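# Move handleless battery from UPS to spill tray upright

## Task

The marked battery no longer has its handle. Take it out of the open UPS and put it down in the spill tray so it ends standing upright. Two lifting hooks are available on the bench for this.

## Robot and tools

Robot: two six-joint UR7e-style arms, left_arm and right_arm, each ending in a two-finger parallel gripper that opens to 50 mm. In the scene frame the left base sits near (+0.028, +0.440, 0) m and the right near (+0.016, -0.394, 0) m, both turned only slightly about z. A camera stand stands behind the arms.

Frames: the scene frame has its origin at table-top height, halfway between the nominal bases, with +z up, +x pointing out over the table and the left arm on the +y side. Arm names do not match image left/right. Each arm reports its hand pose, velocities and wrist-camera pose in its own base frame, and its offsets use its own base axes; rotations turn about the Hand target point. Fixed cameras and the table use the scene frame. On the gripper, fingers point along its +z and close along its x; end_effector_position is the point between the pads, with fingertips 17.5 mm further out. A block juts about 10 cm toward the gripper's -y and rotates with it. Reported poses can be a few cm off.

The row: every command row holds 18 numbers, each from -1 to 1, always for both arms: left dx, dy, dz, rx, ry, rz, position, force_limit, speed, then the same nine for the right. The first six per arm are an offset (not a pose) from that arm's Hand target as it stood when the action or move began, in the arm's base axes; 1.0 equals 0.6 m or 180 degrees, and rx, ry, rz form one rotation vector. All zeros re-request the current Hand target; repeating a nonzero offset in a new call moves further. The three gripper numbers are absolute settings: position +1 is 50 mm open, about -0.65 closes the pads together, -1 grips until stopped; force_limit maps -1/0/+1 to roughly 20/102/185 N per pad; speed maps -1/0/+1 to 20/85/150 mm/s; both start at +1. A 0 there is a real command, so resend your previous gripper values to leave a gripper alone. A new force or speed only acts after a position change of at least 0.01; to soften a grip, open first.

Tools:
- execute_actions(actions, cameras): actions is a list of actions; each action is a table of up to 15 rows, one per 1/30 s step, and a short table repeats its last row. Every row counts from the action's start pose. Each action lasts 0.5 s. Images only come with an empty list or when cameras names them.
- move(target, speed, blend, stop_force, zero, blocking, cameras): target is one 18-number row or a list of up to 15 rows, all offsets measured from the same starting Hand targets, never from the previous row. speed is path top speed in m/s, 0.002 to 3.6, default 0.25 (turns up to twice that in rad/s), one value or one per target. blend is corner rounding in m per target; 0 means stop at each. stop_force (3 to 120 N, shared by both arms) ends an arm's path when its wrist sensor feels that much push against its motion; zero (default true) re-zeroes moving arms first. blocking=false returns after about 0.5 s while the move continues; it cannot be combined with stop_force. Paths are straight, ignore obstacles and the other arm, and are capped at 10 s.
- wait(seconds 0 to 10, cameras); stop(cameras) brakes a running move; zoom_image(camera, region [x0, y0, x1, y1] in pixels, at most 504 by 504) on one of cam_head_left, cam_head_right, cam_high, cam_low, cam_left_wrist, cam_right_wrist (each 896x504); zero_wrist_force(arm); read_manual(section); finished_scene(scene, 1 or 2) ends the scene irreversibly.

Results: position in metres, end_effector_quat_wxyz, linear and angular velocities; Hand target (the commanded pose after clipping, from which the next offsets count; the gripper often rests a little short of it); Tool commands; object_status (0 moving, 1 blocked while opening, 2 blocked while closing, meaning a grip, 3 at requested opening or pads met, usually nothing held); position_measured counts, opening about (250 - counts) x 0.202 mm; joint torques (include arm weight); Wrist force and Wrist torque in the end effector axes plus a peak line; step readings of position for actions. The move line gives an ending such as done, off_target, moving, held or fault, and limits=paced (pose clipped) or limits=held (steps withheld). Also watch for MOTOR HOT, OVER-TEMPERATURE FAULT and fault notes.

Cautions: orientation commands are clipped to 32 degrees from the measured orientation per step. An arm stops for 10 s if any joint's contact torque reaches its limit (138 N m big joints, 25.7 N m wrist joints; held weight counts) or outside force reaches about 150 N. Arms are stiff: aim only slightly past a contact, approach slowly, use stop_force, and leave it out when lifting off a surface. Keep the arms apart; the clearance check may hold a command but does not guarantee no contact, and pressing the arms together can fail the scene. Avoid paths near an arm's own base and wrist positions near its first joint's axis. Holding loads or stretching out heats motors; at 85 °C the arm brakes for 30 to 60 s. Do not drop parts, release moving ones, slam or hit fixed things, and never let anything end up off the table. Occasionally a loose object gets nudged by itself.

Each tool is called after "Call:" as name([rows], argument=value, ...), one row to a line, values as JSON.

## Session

Call:
execute_actions(actions=[])

Call:
zoom_image(camera="cam_head_left", region=[360, 190, 600, 340])

Call:
zoom_image(camera="cam_high", region=[340, 80, 560, 310])

Scene clock: 0.00 s.
left_arm: end_effector_position=(+0.2624, -0.2940, +0.1479) position_measured=3 object_status=3 end_effector_quat_wxyz=(-0.401, +0.271, +0.761, +0.432) | right_arm: end_effector_position=(+0.0924, +0.1630, +0.2304) position_measured=3 object_status=3 end_effector_quat_wxyz=(+0.127, +0.753, +0.641, -0.079)
Joint positions: left_arm=[-1.178 -0.959 1.459 -0.811 -1.584 -2.056] | right_arm=[4.943 -0.873 -2.22 -1.918 1.594 1.958]
Joint velocities: within noise
Joint torques (N m): no reading
Wrist force (N): no reading
Wrist torque (N m): no reading
Wrist force, peak (N): no reading
Hand target: left_arm +0.2624, -0.2940, +0.1479; -0.401, +0.271, +0.761, +0.432 | right_arm +0.0924, +0.1630, +0.2304; +0.127, +0.753, +0.641, -0.079
Tool commands: left_gripper/position=+1.0 left_gripper/force_limit=+1.0 left_gripper/speed=+1.0 right_gripper/position=+1.0 right_gripper/force_limit=+1.0 right_gripper/speed=+1.0

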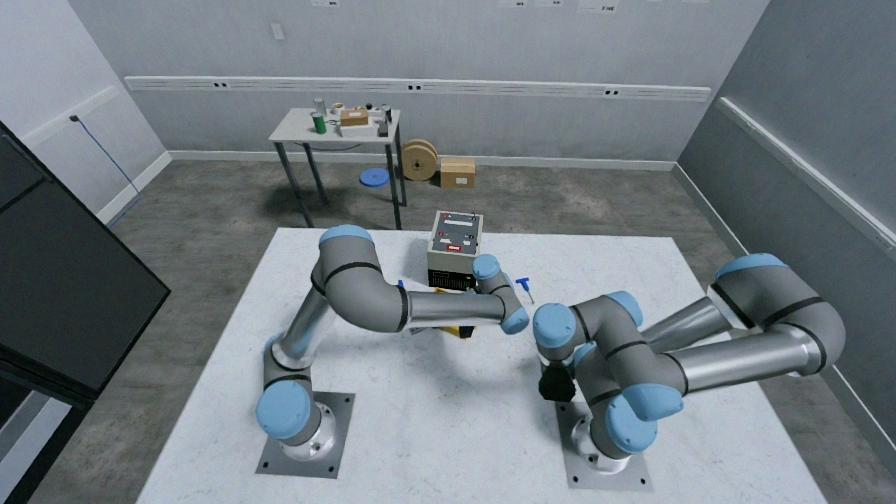

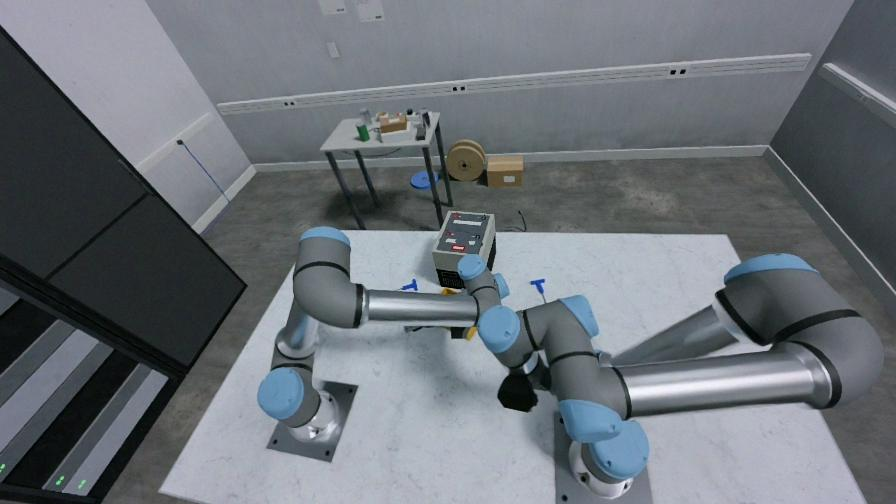

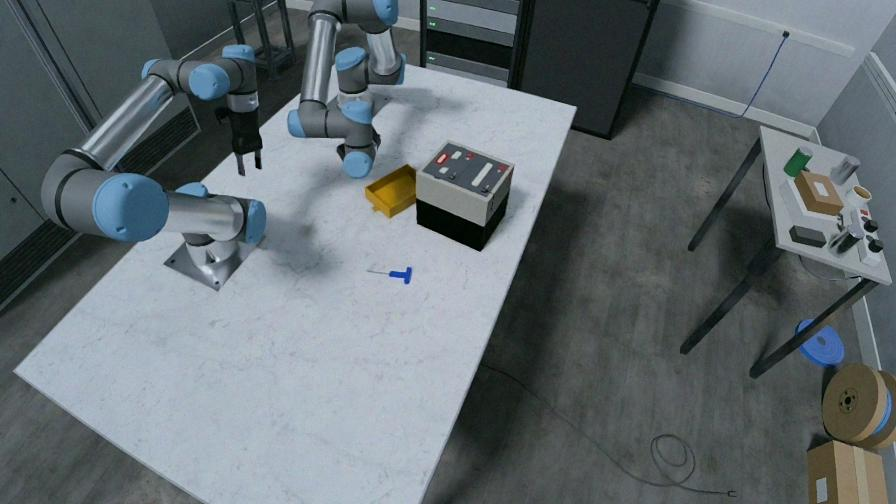

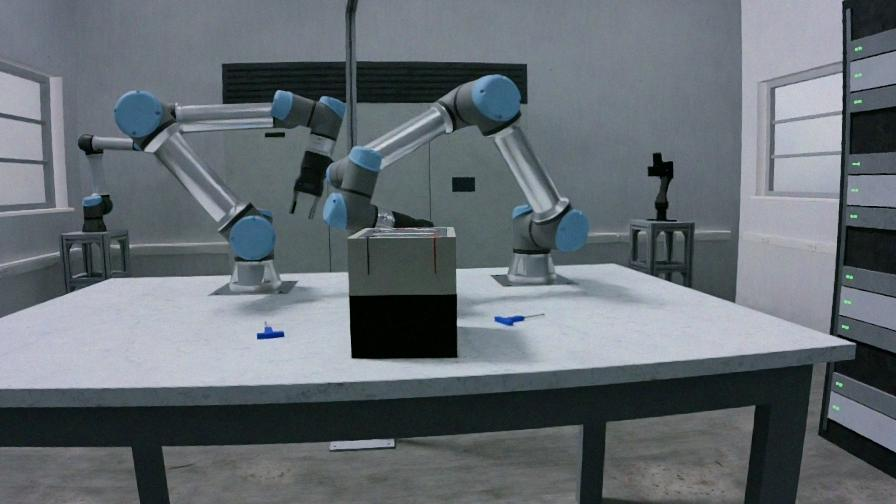

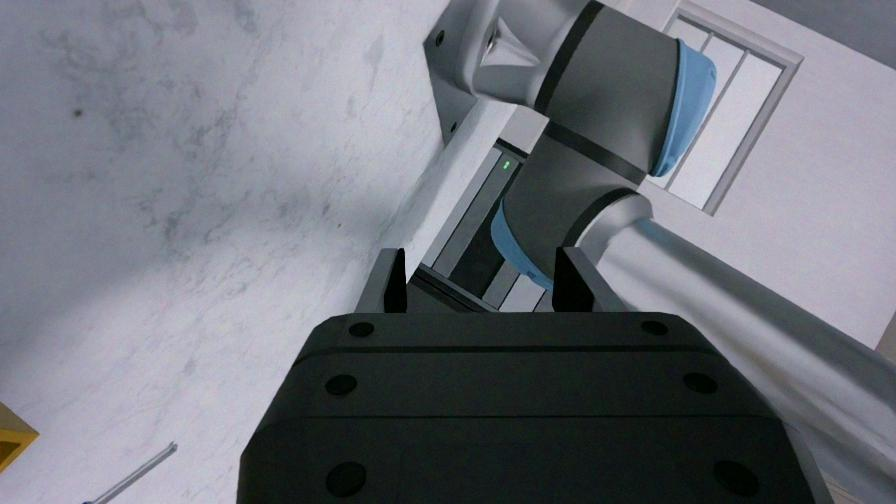

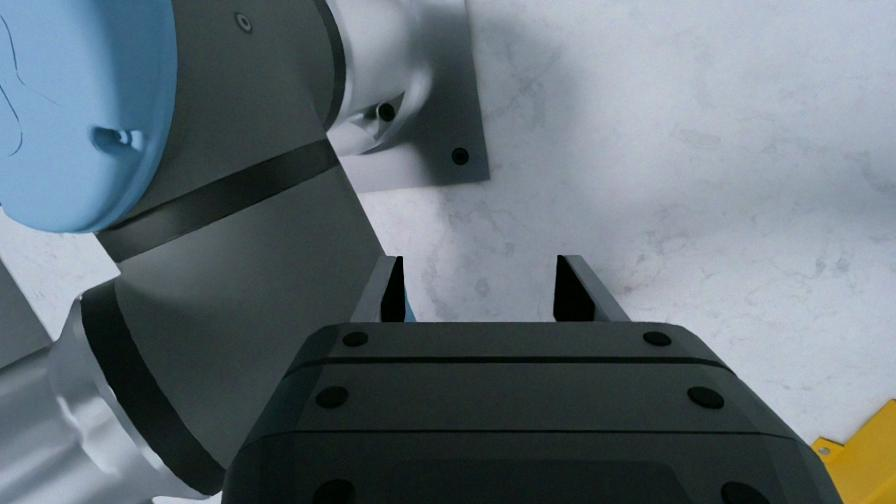

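Scaled by 2.100 from the camera's 896x504 image, which has a finer 1280x720 frame.

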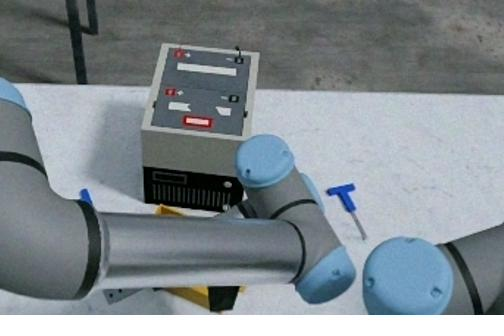

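Scaled by 2.191 from the camera's 896x504 image, which has a finer 1280x720 frame.

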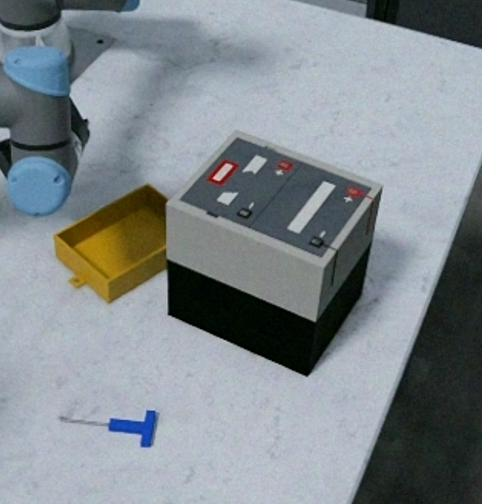

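Call:
move([
  [0,0,0.3,0,0,0,1,0,1,0,0,0,0,0,0,1,0,1],
  [0.4293,0.1567,0.42,-0.3439,0.3704,-0.6526,1,0,1,0.6793,-0.055,0.2493,0.0573,0.0922,0.5464,1,0,1],
], speed=0.5, blend=[0.05,0], cameras=["cam_left_wrist","cam_right_wrist","cam_head_left"])

Scene clock: 21.43 s.
left_arm: end_effector_position=(+0.5199, -0.2000, +0.3999) position_measured=3 object_status=3 end_effector_quat_wxyz=(-0.001, +1.000, +0.000, +0.000) end_effector_velocity=(+0.000, +0.000, +0.000) end_effector_angular_velocity=(+0.000, +0.001, -0.006) | right_arm: end_effector_position=(+0.5000, +0.1300, +0.3799) position_measured=3 object_status=3 end_effector_quat_wxyz=(-0.001, +0.000, +1.000, +0.000)
Joint positions: left_arm=[-0.609 -1.437 1.244 -1.377 -1.57 0.961] | right_arm=[3.657 -1.596 -1.413 -1.704 1.571 -1.055]
Joint velocities: left_arm=[0 0 0.001 0 0 0.006] | right_arm=[within noise]
Joint torques (N m): left_arm=[6.16 -31.98 -31.89 -4.63 0.33 1.18] | right_arm=[10.53 23.16 29.72 5.22 -1.52 -1.9]
Wrist force (N): left_arm=[1.4 -0.5 1.4] | right_arm=[0.0 0.1 0.4]
Wrist torque (N m): left_arm=[0.06 -0.39 -0.02] | right_arm=[0.00 -0.01 -0.07]
Wrist force, peak (N): left_arm=[4.1 2.0 -1.7] | right_arm=[0.2 -1.4 0.5]
Hand target: left_arm +0.5200, -0.2000, +0.3999; -0.001, +1.000, +0.000, +0.000 | right_arm +0.5000, +0.1300, +0.3800; +0.000, +0.000, +1.000, +0.000
Off the commanded pose: left_arm 0.000 m, 0 deg | right_arm 0.000 m, 0 deg.
move: done; blend cut to 0 m at target 1
Images, in order (width x height): cam_head_left 896x504, cam_left_wrist 896x504, cam_right_wrist 896x504.

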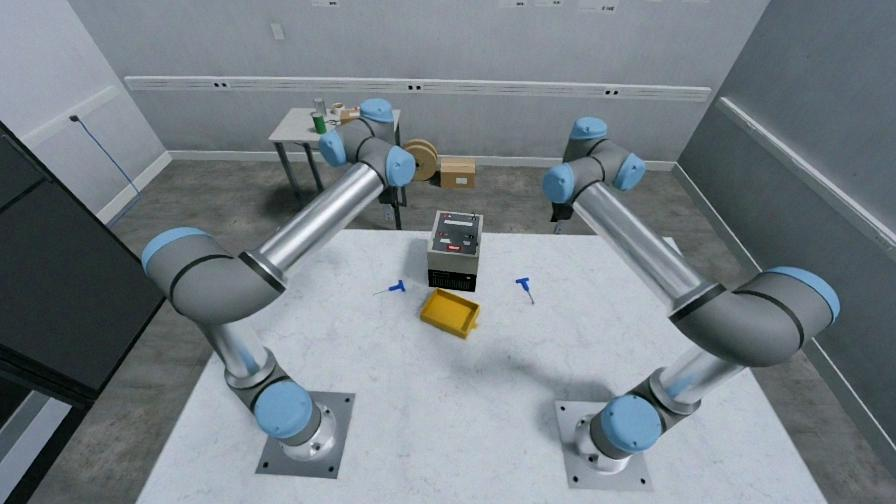

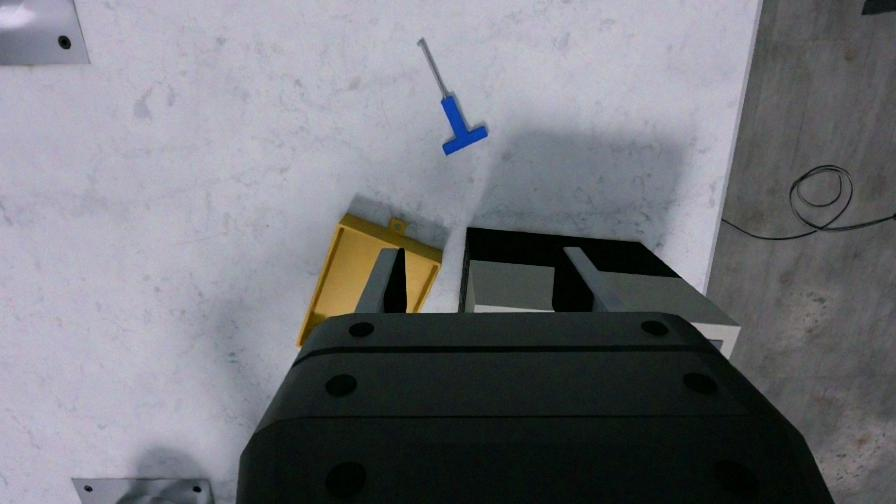

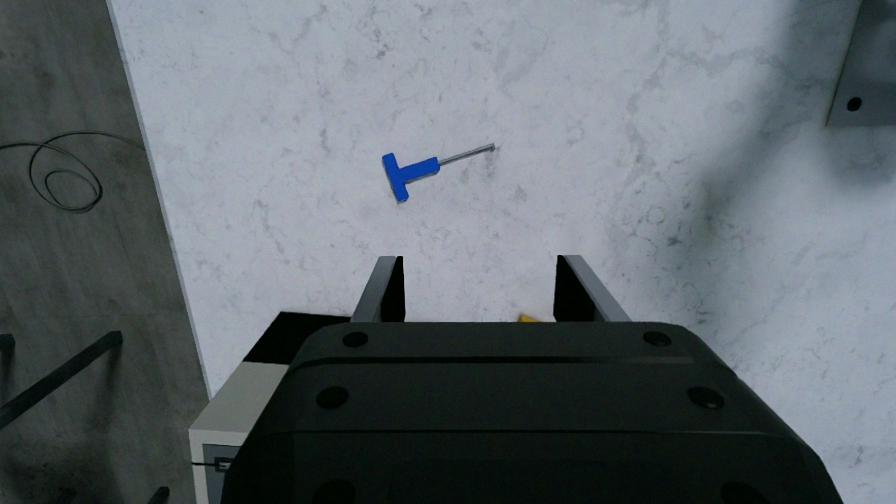

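Call:
zoom_image(camera="cam_left_wrist", region=[390, 20, 510, 170])

Call:
zoom_image(camera="cam_right_wrist", region=[370, 120, 510, 220])

Scaled by 3.360 from the camera's 896x504 image, which has a finer 1280x720 frame.

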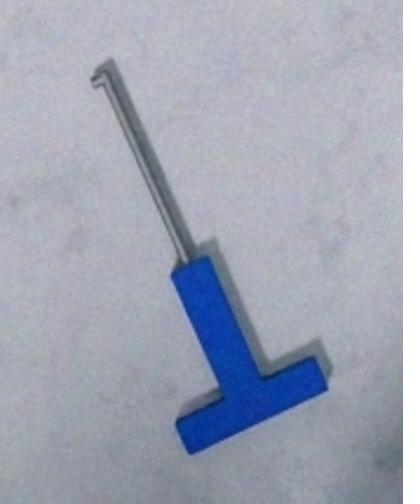

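Scaled by 3.600 from the camera's 896x504 image, which has a finer 1280x720 frame.

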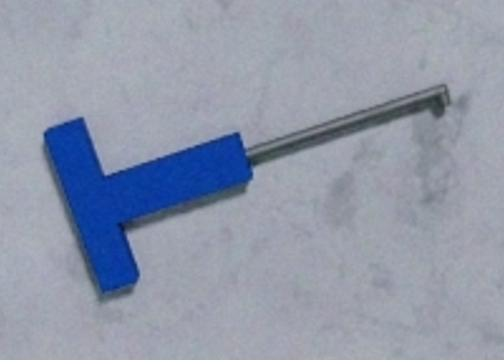

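Call:
move([
  [-0.0017,0.0527,-0.3,0,0,-0.855,0.2,0,1,0.0687,0.0363,-0.3,0,0,0.594,0.2,0,1],
  [-0.0017,0.0527,-0.6083,0,0,-0.855,0.2,0,1,0.0687,0.0363,-0.575,0,0,0.594,0.2,0,1],
], speed=0.5, blend=[0.03,0], cameras=["cam_left_wrist","cam_right_wrist"])

Scene clock: 56.67 s.
left_arm: end_effector_position=(+0.5190, -0.1684, +0.0351) position_measured=123 object_status=3 end_effector_quat_wxyz=(+0.000, -0.226, +0.974, -0.001) | right_arm: end_effector_position=(+0.5412, +0.1518, +0.0351) position_measured=123 object_status=3 end_effector_quat_wxyz=(+0.000, +0.803, -0.595, +0.000)
Joint positions: left_arm=[-0.56 -1.227 1.981 -2.326 -1.571 3.696] | right_arm=[3.655 -1.947 -1.932 -0.834 1.57 -2.923]
Joint torques (N m): left_arm=[8.64 -25.25 -14.08 -5.47 3.18 0.58] | right_arm=[-10.13 28.49 12.65 5.77 -1.79 -2.17]
Wrist force (N): left_arm=[1.5 -0.5 1.2] | right_arm=[0.1 0.5 0.4]
Wrist torque (N m): left_arm=[0.08 -0.39 0.00] | right_arm=[0.04 0.01 0.01]
Wrist force, peak (N): left_arm=[1.6 -0.9 5.5] | right_arm=[-0.2 0.0 4.2]
Hand target: left_arm +0.5189, -0.1684, +0.0350; +0.000, -0.226, +0.974, -0.001 | right_arm +0.5412, +0.1518, +0.0350; +0.000, +0.803, -0.595, +0.000
Off the commanded pose: left_arm 0.000 m, 0 deg | right_arm 0.000 m, 0 deg.
move: done
Images, in order (width x height): cam_left_wrist 896x504, cam_right_wrist 896x504.

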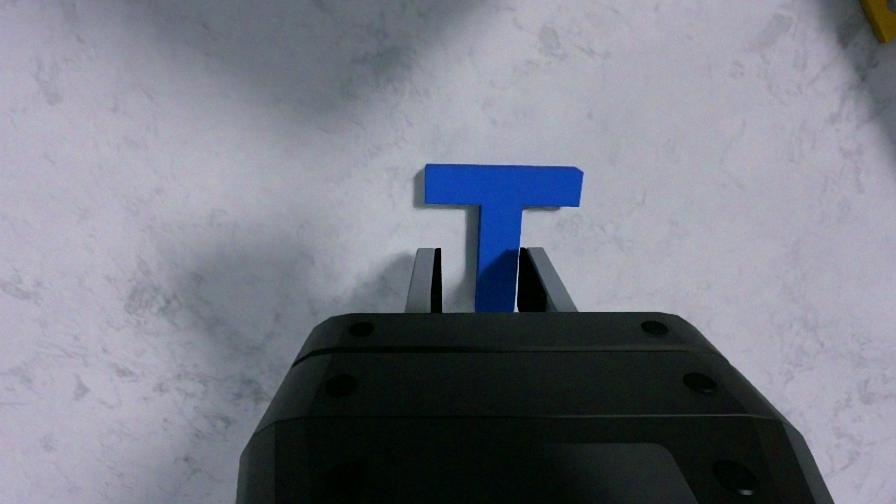

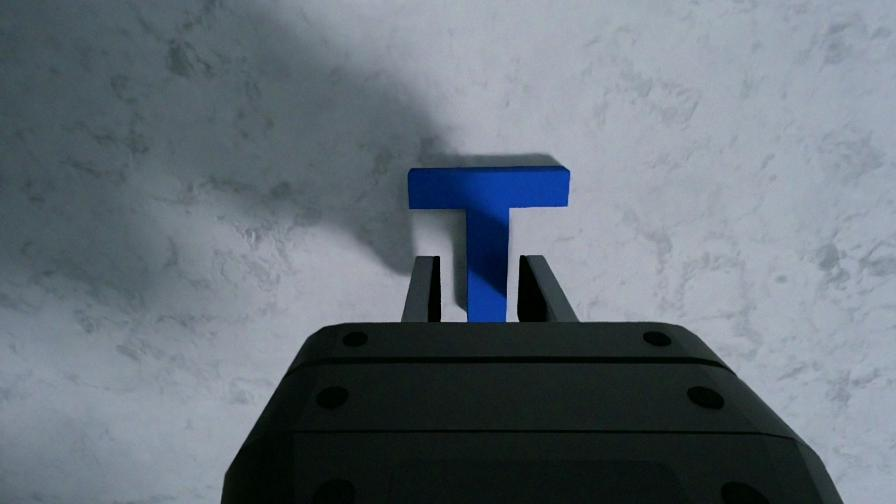

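Call:
move([
  [-0.0045,-0.0078,0,0,0,0,0.2,0,1,0.0058,-0.0017,0,0,0,0,0.2,0,1],
  [-0.0045,-0.0078,-0.045,0,0,0,0.2,0,1,0.0058,-0.0017,-0.045,0,0,0,0.2,0,1],
], speed=0.02, stop_force=6)

Call:
move([
  [0,0,0.003,0,0,0,0.2,0,1,0,0,0.003,0,0,0,0.2,0,1],
  [0,0,0.003,0,0,0,-1,0,-0.5,0,0,0.003,0,0,0,-1,0,-0.5],
  [0,0,0.5,0,0,0,-1,0,-0.5,0,0,0.5,0,0,0,-1,0,-0.5],
], speed=[0.1,0.1,0.4], cameras=["cam_left_wrist","cam_right_wrist","cam_low"])

Scene clock: 75.03 s.
left_arm: end_effector_position=(+0.5162, -0.1730, +0.0181) position_measured=123 object_status=3 end_effector_quat_wxyz=(+0.000, -0.226, +0.974, +0.000) | right_arm: end_effector_position=(+0.5447, +0.1508, +0.0192) position_measured=123 object_status=3 end_effector_quat_wxyz=(+0.000, +0.803, -0.595, +0.000)
Joint positions: left_arm=[-0.571 -1.199 1.998 -2.371 -1.571 3.686] | right_arm=[3.65 -1.98 -1.936 -0.797 1.57 -2.928]
Joint torques (N m): left_arm=[0.21 -41.08 -24.01 -1.8 2.91 1.1] | right_arm=[7.36 47.29 23.37 5.14 -1.03 1.7]
Wrist force (N): left_arm=[0.8 -2.4 -6.2] | right_arm=[-1.0 0.0 0.6]
Wrist torque (N m): left_arm=[0.14 -0.56 0.08] | right_arm=[-0.04 0.17 0.05]
Wrist force, peak (N): left_arm=[16.6 18.7 -71.7] | right_arm=[1.6 17.9 -48.7]
Hand target: left_arm +0.5162, -0.1731, +0.0181; +0.000, -0.226, +0.974, -0.001 (not the last commanded pose) | right_arm +0.5447, +0.1508, +0.0192; +0.000, +0.803, -0.595, +0.000 (not the last commanded pose)
Off the commanded pose: left_arm 0.010 m, 0 deg | right_arm 0.011 m, 0 deg.
move: contact (left_arm, right_arm); path passed 1 of 2 targets

Scene clock: 77.57 s.
left_arm: end_effector_position=(+0.5163, -0.1731, +0.3180) position_measured=188 object_status=2 end_effector_quat_wxyz=(+0.000, -0.226, +0.974, -0.001) | right_arm: end_effector_position=(+0.5447, +0.1508, +0.3191) position_measured=187 object_status=2 end_effector_quat_wxyz=(+0.000, +0.803, -0.595, +0.000)
Joint positions: left_arm=[-0.571 -1.486 1.509 -1.595 -1.571 3.686] | right_arm=[3.65 -1.706 -1.449 -1.557 1.57 -2.928]
Joint torques (N m): left_arm=[-2.69 -39.64 -35.31 -0.54 -3.1 0.76] | right_arm=[6.91 43.53 31.23 0.86 1.38 0.72]
Wrist force (N): left_arm=[1.4 -0.3 1.7] | right_arm=[-1.1 0.1 0.9]
Wrist torque (N m): left_arm=[0.08 -0.42 0.09] | right_arm=[-0.02 0.19 0.02]
Wrist force, peak (N): left_arm=[0.5 -2.4 -6.3] | right_arm=[-1.0 0.2 5.2]
Hand target: left_arm +0.5162, -0.1731, +0.3181; +0.000, -0.226, +0.974, -0.001 | right_arm +0.5447, +0.1508, +0.3192; +0.000, +0.803, -0.595, +0.000
Off the commanded pose: left_arm 0.000 m, 0 deg | right_arm 0.000 m, 0 deg.
move: done
Images, in order (width x height): cam_low 896x504, cam_left_wrist 896x504, cam_right_wrist 896x504.

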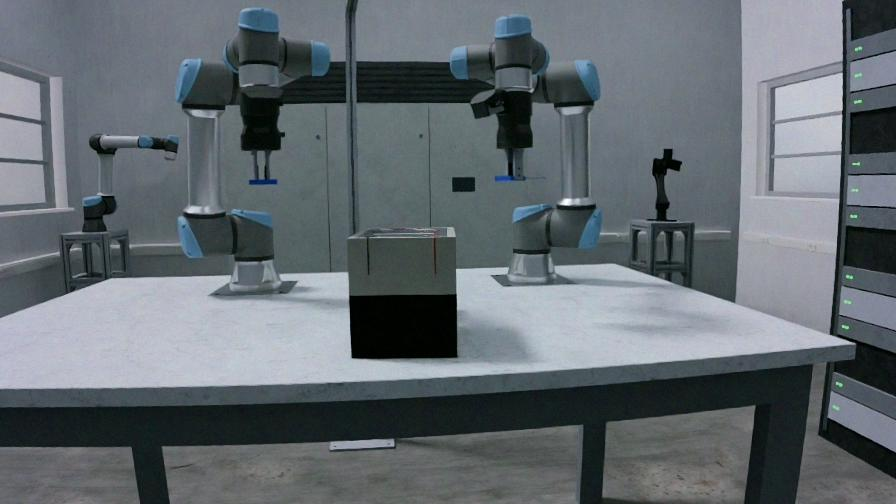

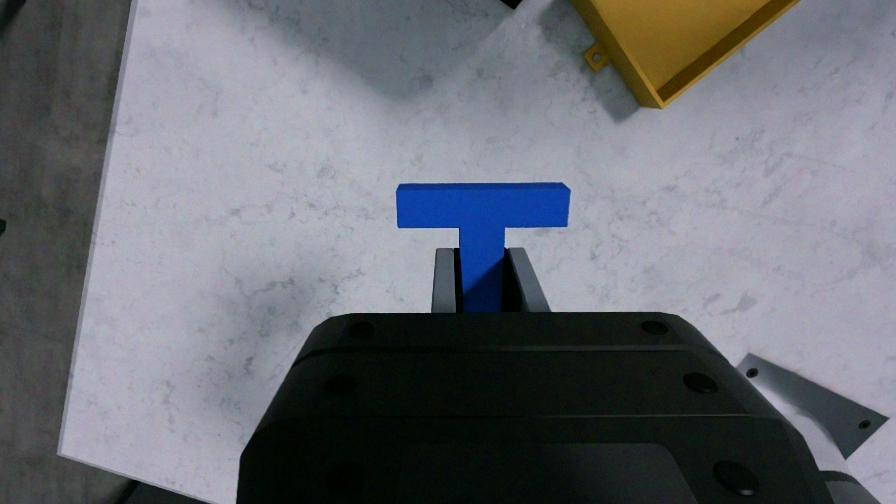

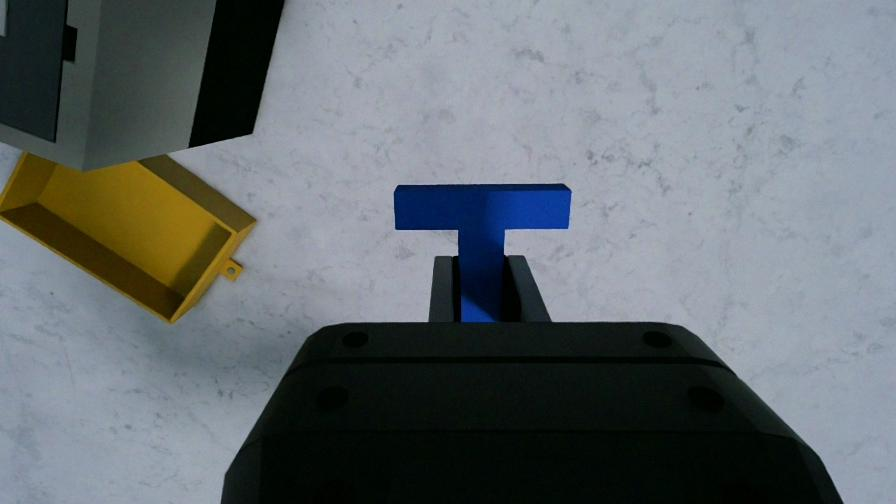

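Call:
move(target=[0.0897,-0.0282,0.07,-0.4963,-0.0933,-0.1348,-1,0,-0.5,-0.0195,0.4153,-0.01,0,0,-0.0939,-1,0,-0.5], speed=0.4, cameras=["cam_right_wrist","cam_low"])

Call:
zoom_image(camera="cam_right_wrist", region=[190, 0, 690, 280])

Call:
zoom_image(camera="cam_low", region=[400, 100, 550, 250])

Scene clock: 105.10 s.
left_arm: end_effector_position=(+0.5701, -0.1895, +0.3601) position_measured=188 object_status=2 end_effector_quat_wxyz=(-0.037, +0.038, +0.709, -0.703) | right_arm: end_effector_position=(+0.5330, +0.4000, +0.3131) position_measured=187 object_status=2 end_effector_quat_wxyz=(+0.000, +0.707, -0.707, +0.000)
Joint positions: left_arm=[-0.11 -1.136 1.762 -2.657 -3.131 4.252] | right_arm=[3.987 -1.961 -1.138 -1.614 1.57 -2.296]
Joint torques (N m): left_arm=[-9.59 -43.18 -20.02 -0.53 -5.45 1.29] | right_arm=[-11.14 53.19 24.8 5.79 -1.38 0.23]
Wrist force (N): left_arm=[-0.2 1.1 2.7] | right_arm=[-1.2 0.3 1.0]
Wrist torque (N m): left_arm=[0.26 -0.08 0.01] | right_arm=[0.01 0.18 0.03]
Wrist force, peak (N): left_arm=[-0.7 1.8 2.8] | right_arm=[-2.3 0.4 1.2]
Hand target: left_arm +0.5701, -0.1900, +0.3601; -0.030, +0.030, +0.706, -0.707 | right_arm +0.5330, +0.4000, +0.3132; +0.000, +0.707, -0.707, +0.000
Off the commanded pose: left_arm 0.000 m, 1 deg | right_arm 0.000 m, 0 deg.
move: done
Images, in order (width x height): cam_low 896x504, cam_right_wrist 896x504.

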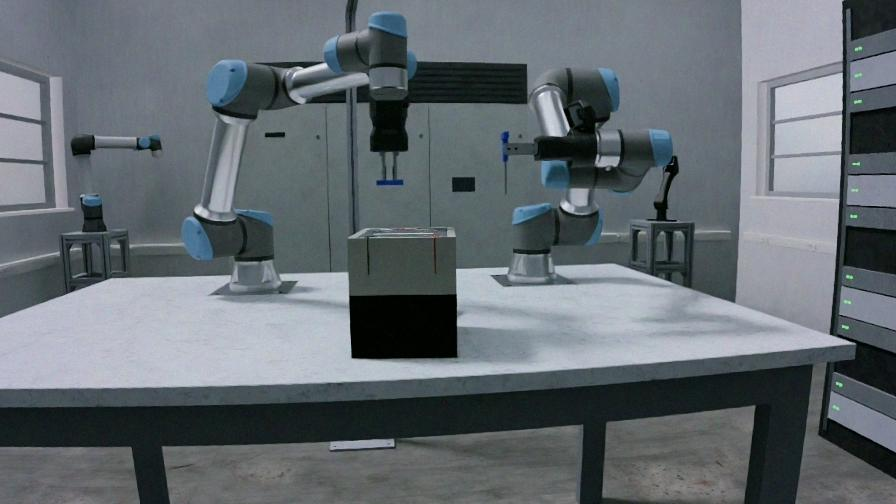

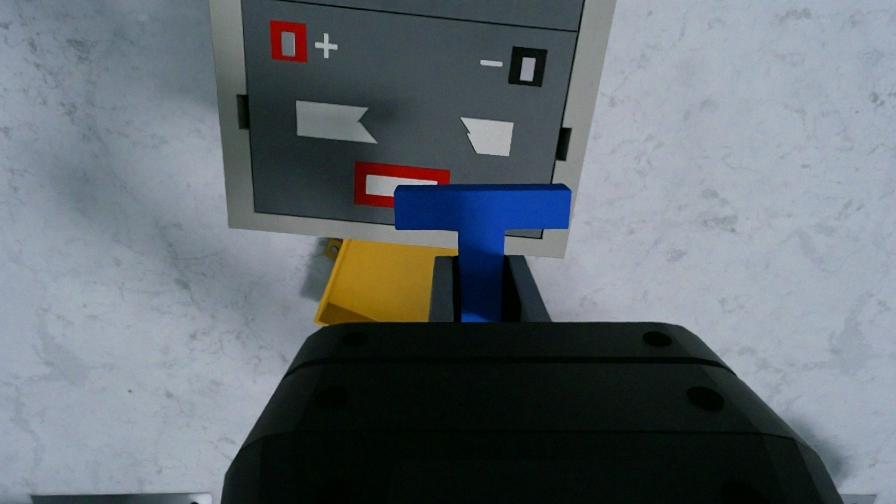

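Scaled by 1.008 from the camera's 896x504 image, which has a finer 1280x720 frame.

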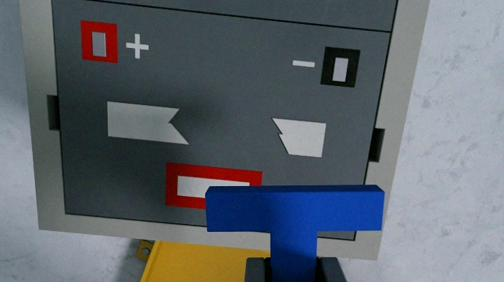

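Scaled by 3.360 from the camera's 896x504 image, which has a finer 1280x720 frame.

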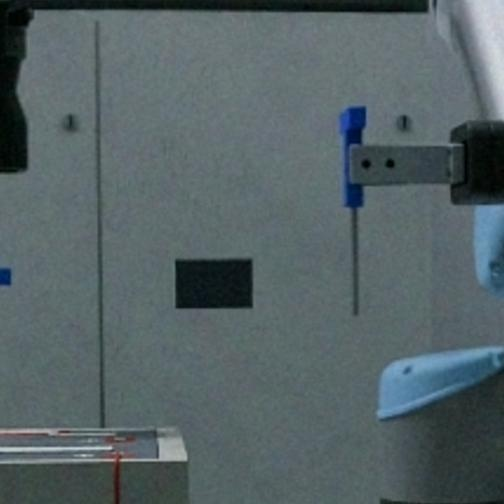

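Call:
zoom_image(camera="cam_right_wrist", region=[210, 70, 290, 150])

Call:
zoom_image(camera="cam_right_wrist", region=[530, 100, 610, 180])

Scaled by 6.300 from the camera's 896x504 image, which has a finer 1280x720 frame.

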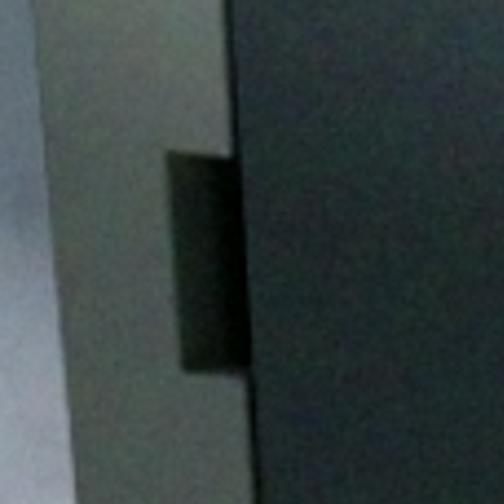

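Scaled by 6.300 from the camera's 896x504 image, which has a finer 1280x720 frame.

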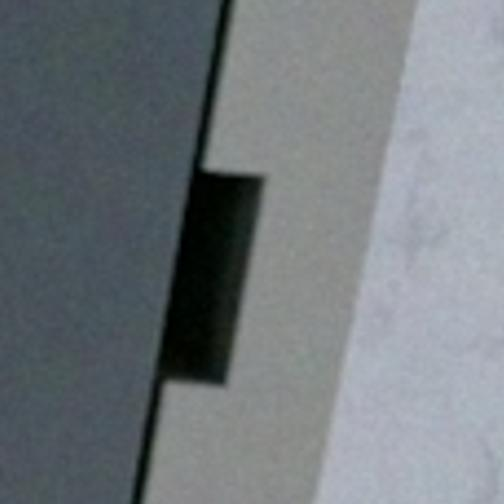

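Call:
move([
  [0.0303,-0.1907,0,0,0,-0.0022,-1,0,-0.5,0,0,0,0,0,0,-1,0,-0.5],
  [0.0303,-0.1907,-0.0902,0,0,-0.0022,-1,0,-0.5,0,0,0,0,0,0,-1,0,-0.5],
], speed=0.25, blend=[0.02,0], cameras=["cam_right_wrist","cam_low"])

Call:
zoom_image(camera="cam_right_wrist", region=[180, 60, 300, 180])

Call:
zoom_image(camera="cam_low", region=[400, 150, 520, 270])

Scene clock: 128.67 s.
left_arm: end_effector_position=(+0.5883, -0.3044, +0.3060) position_measured=188 object_status=2 end_effector_quat_wxyz=(-0.032, +0.032, +0.706, -0.707) | right_arm: end_effector_position=(+0.5330, +0.4000, +0.3132) position_measured=187 object_status=2 end_effector_quat_wxyz=(+0.000, +0.707, -0.707, +0.000)
Joint positions: left_arm=[-0.295 -0.781 1.49 -3.857 -2.938 3.137] | right_arm=[3.987 -1.961 -1.138 -1.614 1.57 -2.296]
Joint torques (N m): left_arm=[-7.34 -60.07 -11.62 0.81 -2.66 -0.82] | right_arm=[-9.43 55.02 28.3 5.68 -1.74 1.81]
Wrist force (N): left_arm=[-0.7 1.4 2.7] | right_arm=[-1.1 0.4 0.9]
Wrist torque (N m): left_arm=[0.28 0.02 -0.02] | right_arm=[0.02 0.19 0.02]
Wrist force, peak (N): left_arm=[-0.1 5.2 3.0] | right_arm=[-1.1 0.5 1.2]
Hand target: left_arm +0.5882, -0.3044, +0.3060; -0.032, +0.032, +0.706, -0.707 | right_arm +0.5330, +0.4000, +0.3132; +0.000, +0.707, -0.707, +0.000
Off the commanded pose: left_arm 0.000 m, 0 deg | right_arm 0.000 m, 0 deg.
move: done
Images, in order (width x height): cam_low 896x504, cam_right_wrist 896x504.

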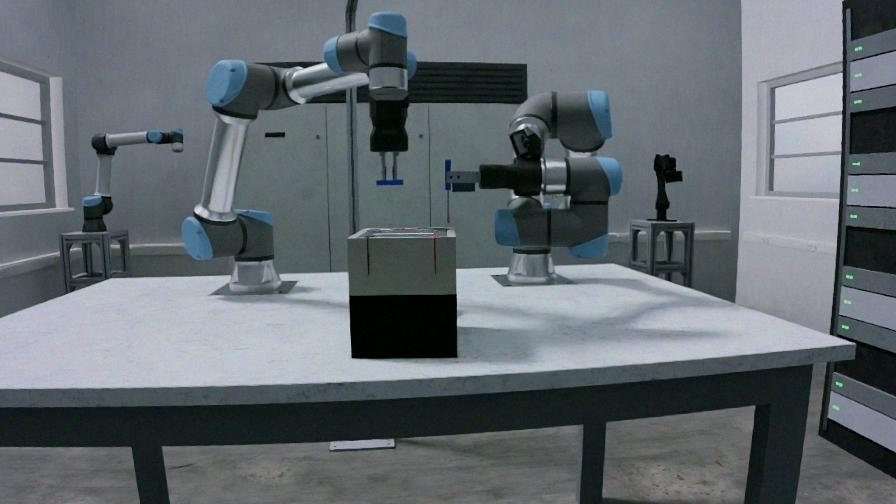

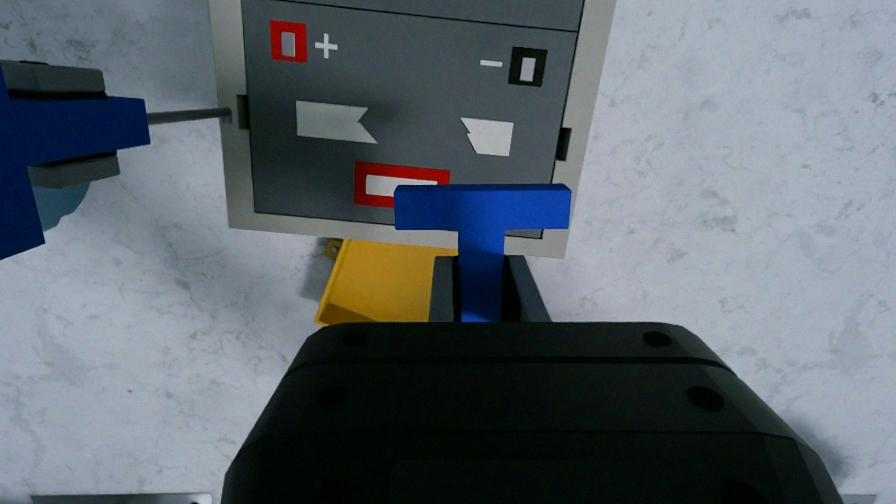

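Scaled by 4.200 from the camera's 896x504 image, which has a finer 1280x720 frame.

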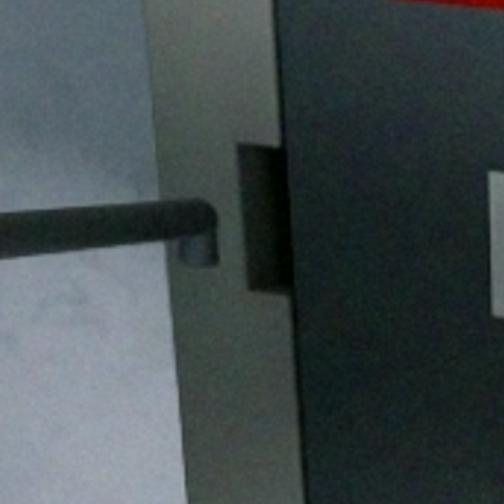

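Scaled by 4.200 from the camera's 896x504 image, which has a finer 1280x720 frame.

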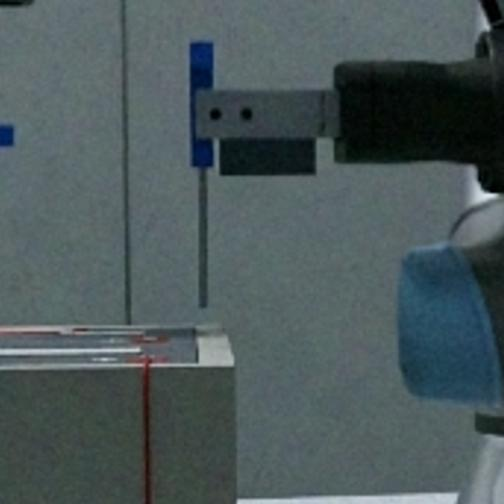

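Call:
move(target=[0,-0.0003,-0.045,0,0,0,-1,0,-0.5,0,0,0,0,0,0,-1,0,-0.5], speed=0.03, stop_force=6)

Scene clock: 138.17 s.
left_arm: end_effector_position=(+0.5882, -0.3046, +0.2790) position_measured=188 object_status=2 end_effector_quat_wxyz=(-0.032, +0.032, +0.706, -0.707) | right_arm: end_effector_position=(+0.5330, +0.4000, +0.3132) position_measured=187 object_status=2 end_effector_quat_wxyz=(+0.000, +0.707, -0.707, +0.000)
Joint positions: left_arm=[-0.295 -0.738 1.495 -3.904 -2.938 3.137] | right_arm=[3.987 -1.961 -1.138 -1.614 1.57 -2.296]
Joint torques (N m): left_arm=[-6.9 -61.55 -27.15 2.05 1.76 -1.02] | right_arm=[-11.81 52.78 22.98 5.56 -1.39 1.8]
Wrist force (N): left_arm=[-0.3 2.1 4.6] | right_arm=[-1.0 0.3 1.0]
Wrist torque (N m): left_arm=[0.43 -0.03 0.11] | right_arm=[0.01 0.15 0.02]
Wrist force, peak (N): left_arm=[-0.6 2.2 4.6] | right_arm=[-1.2 0.4 1.2]
Hand target: left_arm +0.5882, -0.3046, +0.2790; -0.032, +0.032, +0.706, -0.707 | right_arm +0.5330, +0.4000, +0.3132; +0.000, +0.707, -0.707, +0.000
Off the commanded pose: left_arm 0.000 m, 0 deg | right_arm 0.000 m, 0 deg.
move: done

Call:
move([
  [0,0,0,0,0,0,-0.95,-1,-0.5,0,-0.3333,0.1113,0.3619,-0.3991,0.3619,-1,0,-0.5],
  [-0.0003,-0.0028,0.0075,0.166,-0.0153,0,-0.95,-1,-0.5,0.056,-0.1028,0.05,0.3619,-0.3991,0.3619,-1,0,-0.5],
  [-0.0003,-0.0028,0.0075,0.166,-0.0153,0,-0.95,-1,-0.5,0.056,-0.1028,-0.0137,0.3619,-0.3991,0.3619,-1,0,-0.5],
], speed=[0.4,0.15,0.15], cameras=["cam_low","cam_right_wrist"])

Call:
zoom_image(camera="cam_low", region=[340, 150, 480, 250])

Scene clock: 156.47 s.
left_arm: end_effector_position=(+0.5880, -0.3063, +0.2836) position_measured=188 object_status=2 end_effector_quat_wxyz=(-0.022, +0.040, +0.865, -0.500) | right_arm: end_effector_position=(+0.5666, +0.3383, +0.3050) position_measured=187 object_status=2 end_effector_quat_wxyz=(+0.706, -0.706, +0.035, -0.035)
Joint positions: left_arm=[-0.354 -1.18 1.667 -2.482 -2.562 4.219] | right_arm=[3.535 -2.245 -1.725 0.828 2.649 -3.142]
Joint torques (N m): left_arm=[14.7 -31.47 -15.39 -0.43 2.64 -1.45] | right_arm=[-9.26 41.97 18.98 1.14 -1.53 -0.16]
Wrist force (N): left_arm=[1.0 -7.3 11.3] | right_arm=[-2.9 -0.9 -1.5]
Wrist torque (N m): left_arm=[1.22 -0.14 0.10] | right_arm=[-0.04 0.45 -0.23]
Wrist force, peak (N): left_arm=[-2.4 -4.8 18.0] | right_arm=[-3.0 -4.3 -1.6]
Hand target: left_arm +0.5881, -0.3063, +0.2835; -0.022, +0.040, +0.865, -0.500 | right_arm +0.5666, +0.3383, +0.3049; +0.706, -0.706, +0.035, -0.035
Off the commanded pose: left_arm 0.000 m, 0 deg | right_arm 0.000 m, 0 deg.
move: done
Images, in order (width x height): cam_low 896x504, cam_right_wrist 896x504.

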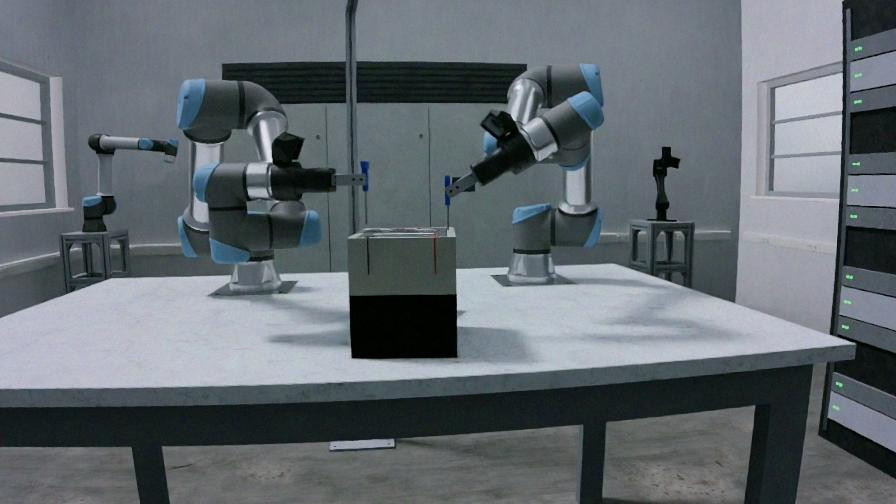

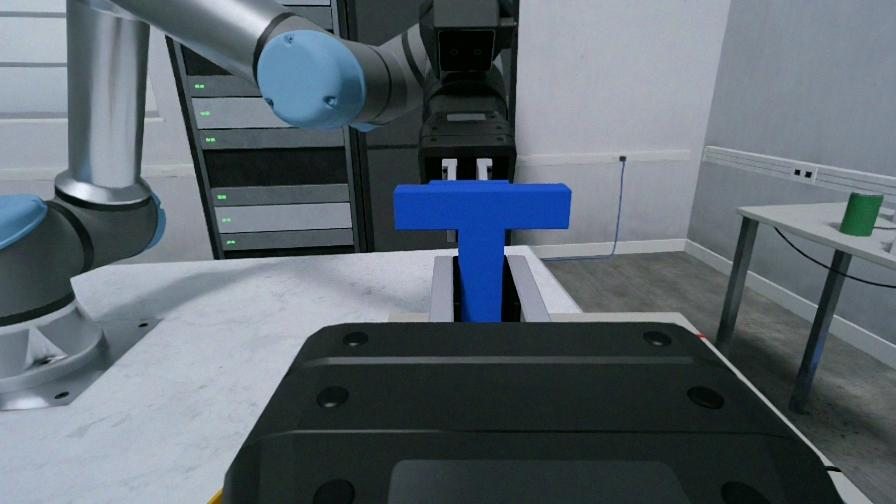

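Scaled by 3.600 from the camera's 896x504 image, which has a finer 1280x720 frame.

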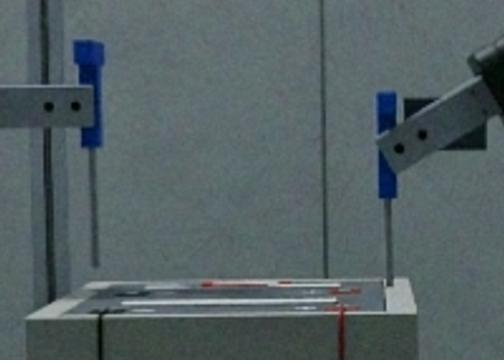

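Call:
move(target=[0,0.001,-0.08,0,0,0,-0.95,-1,-0.5,0,0,-0.047,0,0,0,-1,0,-0.5], speed=0.03, stop_force=6, cameras=["cam_low","cam_left_wrist"])

Call:
zoom_image(camera="cam_low", region=[340, 150, 480, 250])

Call:
zoom_image(camera="cam_left_wrist", region=[400, 80, 540, 220])

Scene clock: 169.53 s.
left_arm: end_effector_position=(+0.5881, -0.3060, +0.2634) position_measured=188 object_status=2 end_effector_quat_wxyz=(-0.022, +0.040, +0.865, -0.500) | right_arm: end_effector_position=(+0.5666, +0.3383, +0.2767) position_measured=187 object_status=2 end_effector_quat_wxyz=(+0.706, -0.706, +0.035, -0.035)
Joint positions: left_arm=[-0.354 -1.157 1.691 -2.528 -2.562 4.219] | right_arm=[3.535 -2.296 -1.73 0.884 2.649 -3.142]
Joint torques (N m): left_arm=[-2.94 -44.73 -27.53 -3.93 1.04 -1.23] | right_arm=[-9.99 56.91 19.3 -0.89 -1.32 1.96]
Wrist force (N): left_arm=[1.6 -13.8 7.7] | right_arm=[-3.1 -0.9 -0.9]
Wrist torque (N m): left_arm=[1.32 -0.07 -0.12] | right_arm=[-0.02 0.48 -0.23]
Wrist force, peak (N): left_arm=[1.7 -33.3 -4.8] | right_arm=[-3.1 -1.1 -1.7]
Hand target: left_arm +0.5881, -0.3060, +0.2634; -0.022, +0.040, +0.865, -0.500 (not the last commanded pose) | right_arm +0.5666, +0.3383, +0.2767; +0.706, -0.706, +0.035, -0.035
Off the commanded pose: left_arm 0.028 m, 0 deg | right_arm 0.000 m, 0 deg.
move: contact (left_arm)
Images, in order (width x height): cam_low 896x504, cam_left_wrist 896x504.

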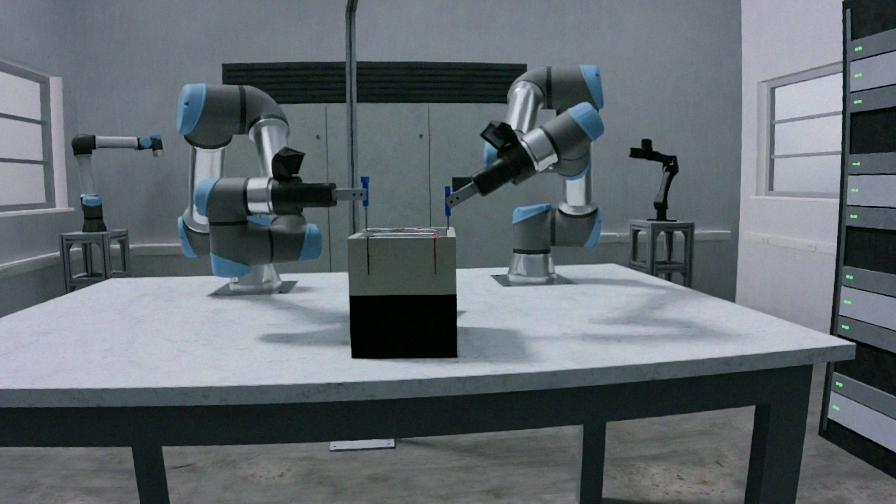

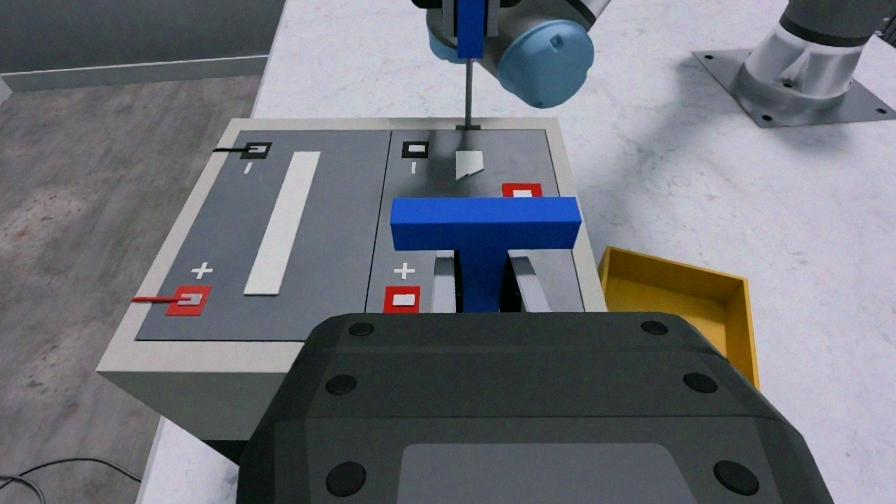

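Scaled by 3.600 from the camera's 896x504 image, which has a finer 1280x720 frame.

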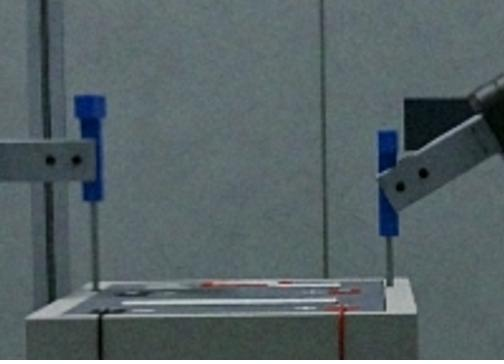

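Scaled by 3.600 from the camera's 896x504 image, which has a finer 1280x720 frame.

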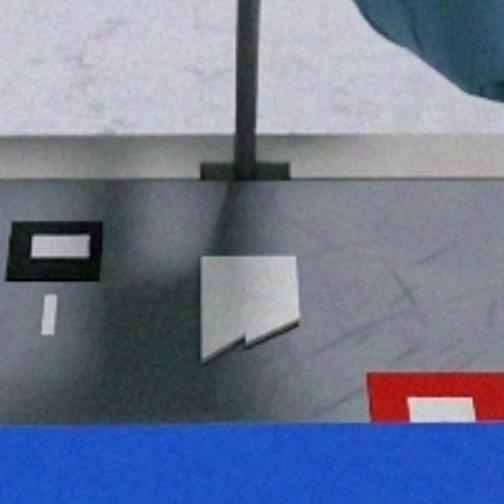

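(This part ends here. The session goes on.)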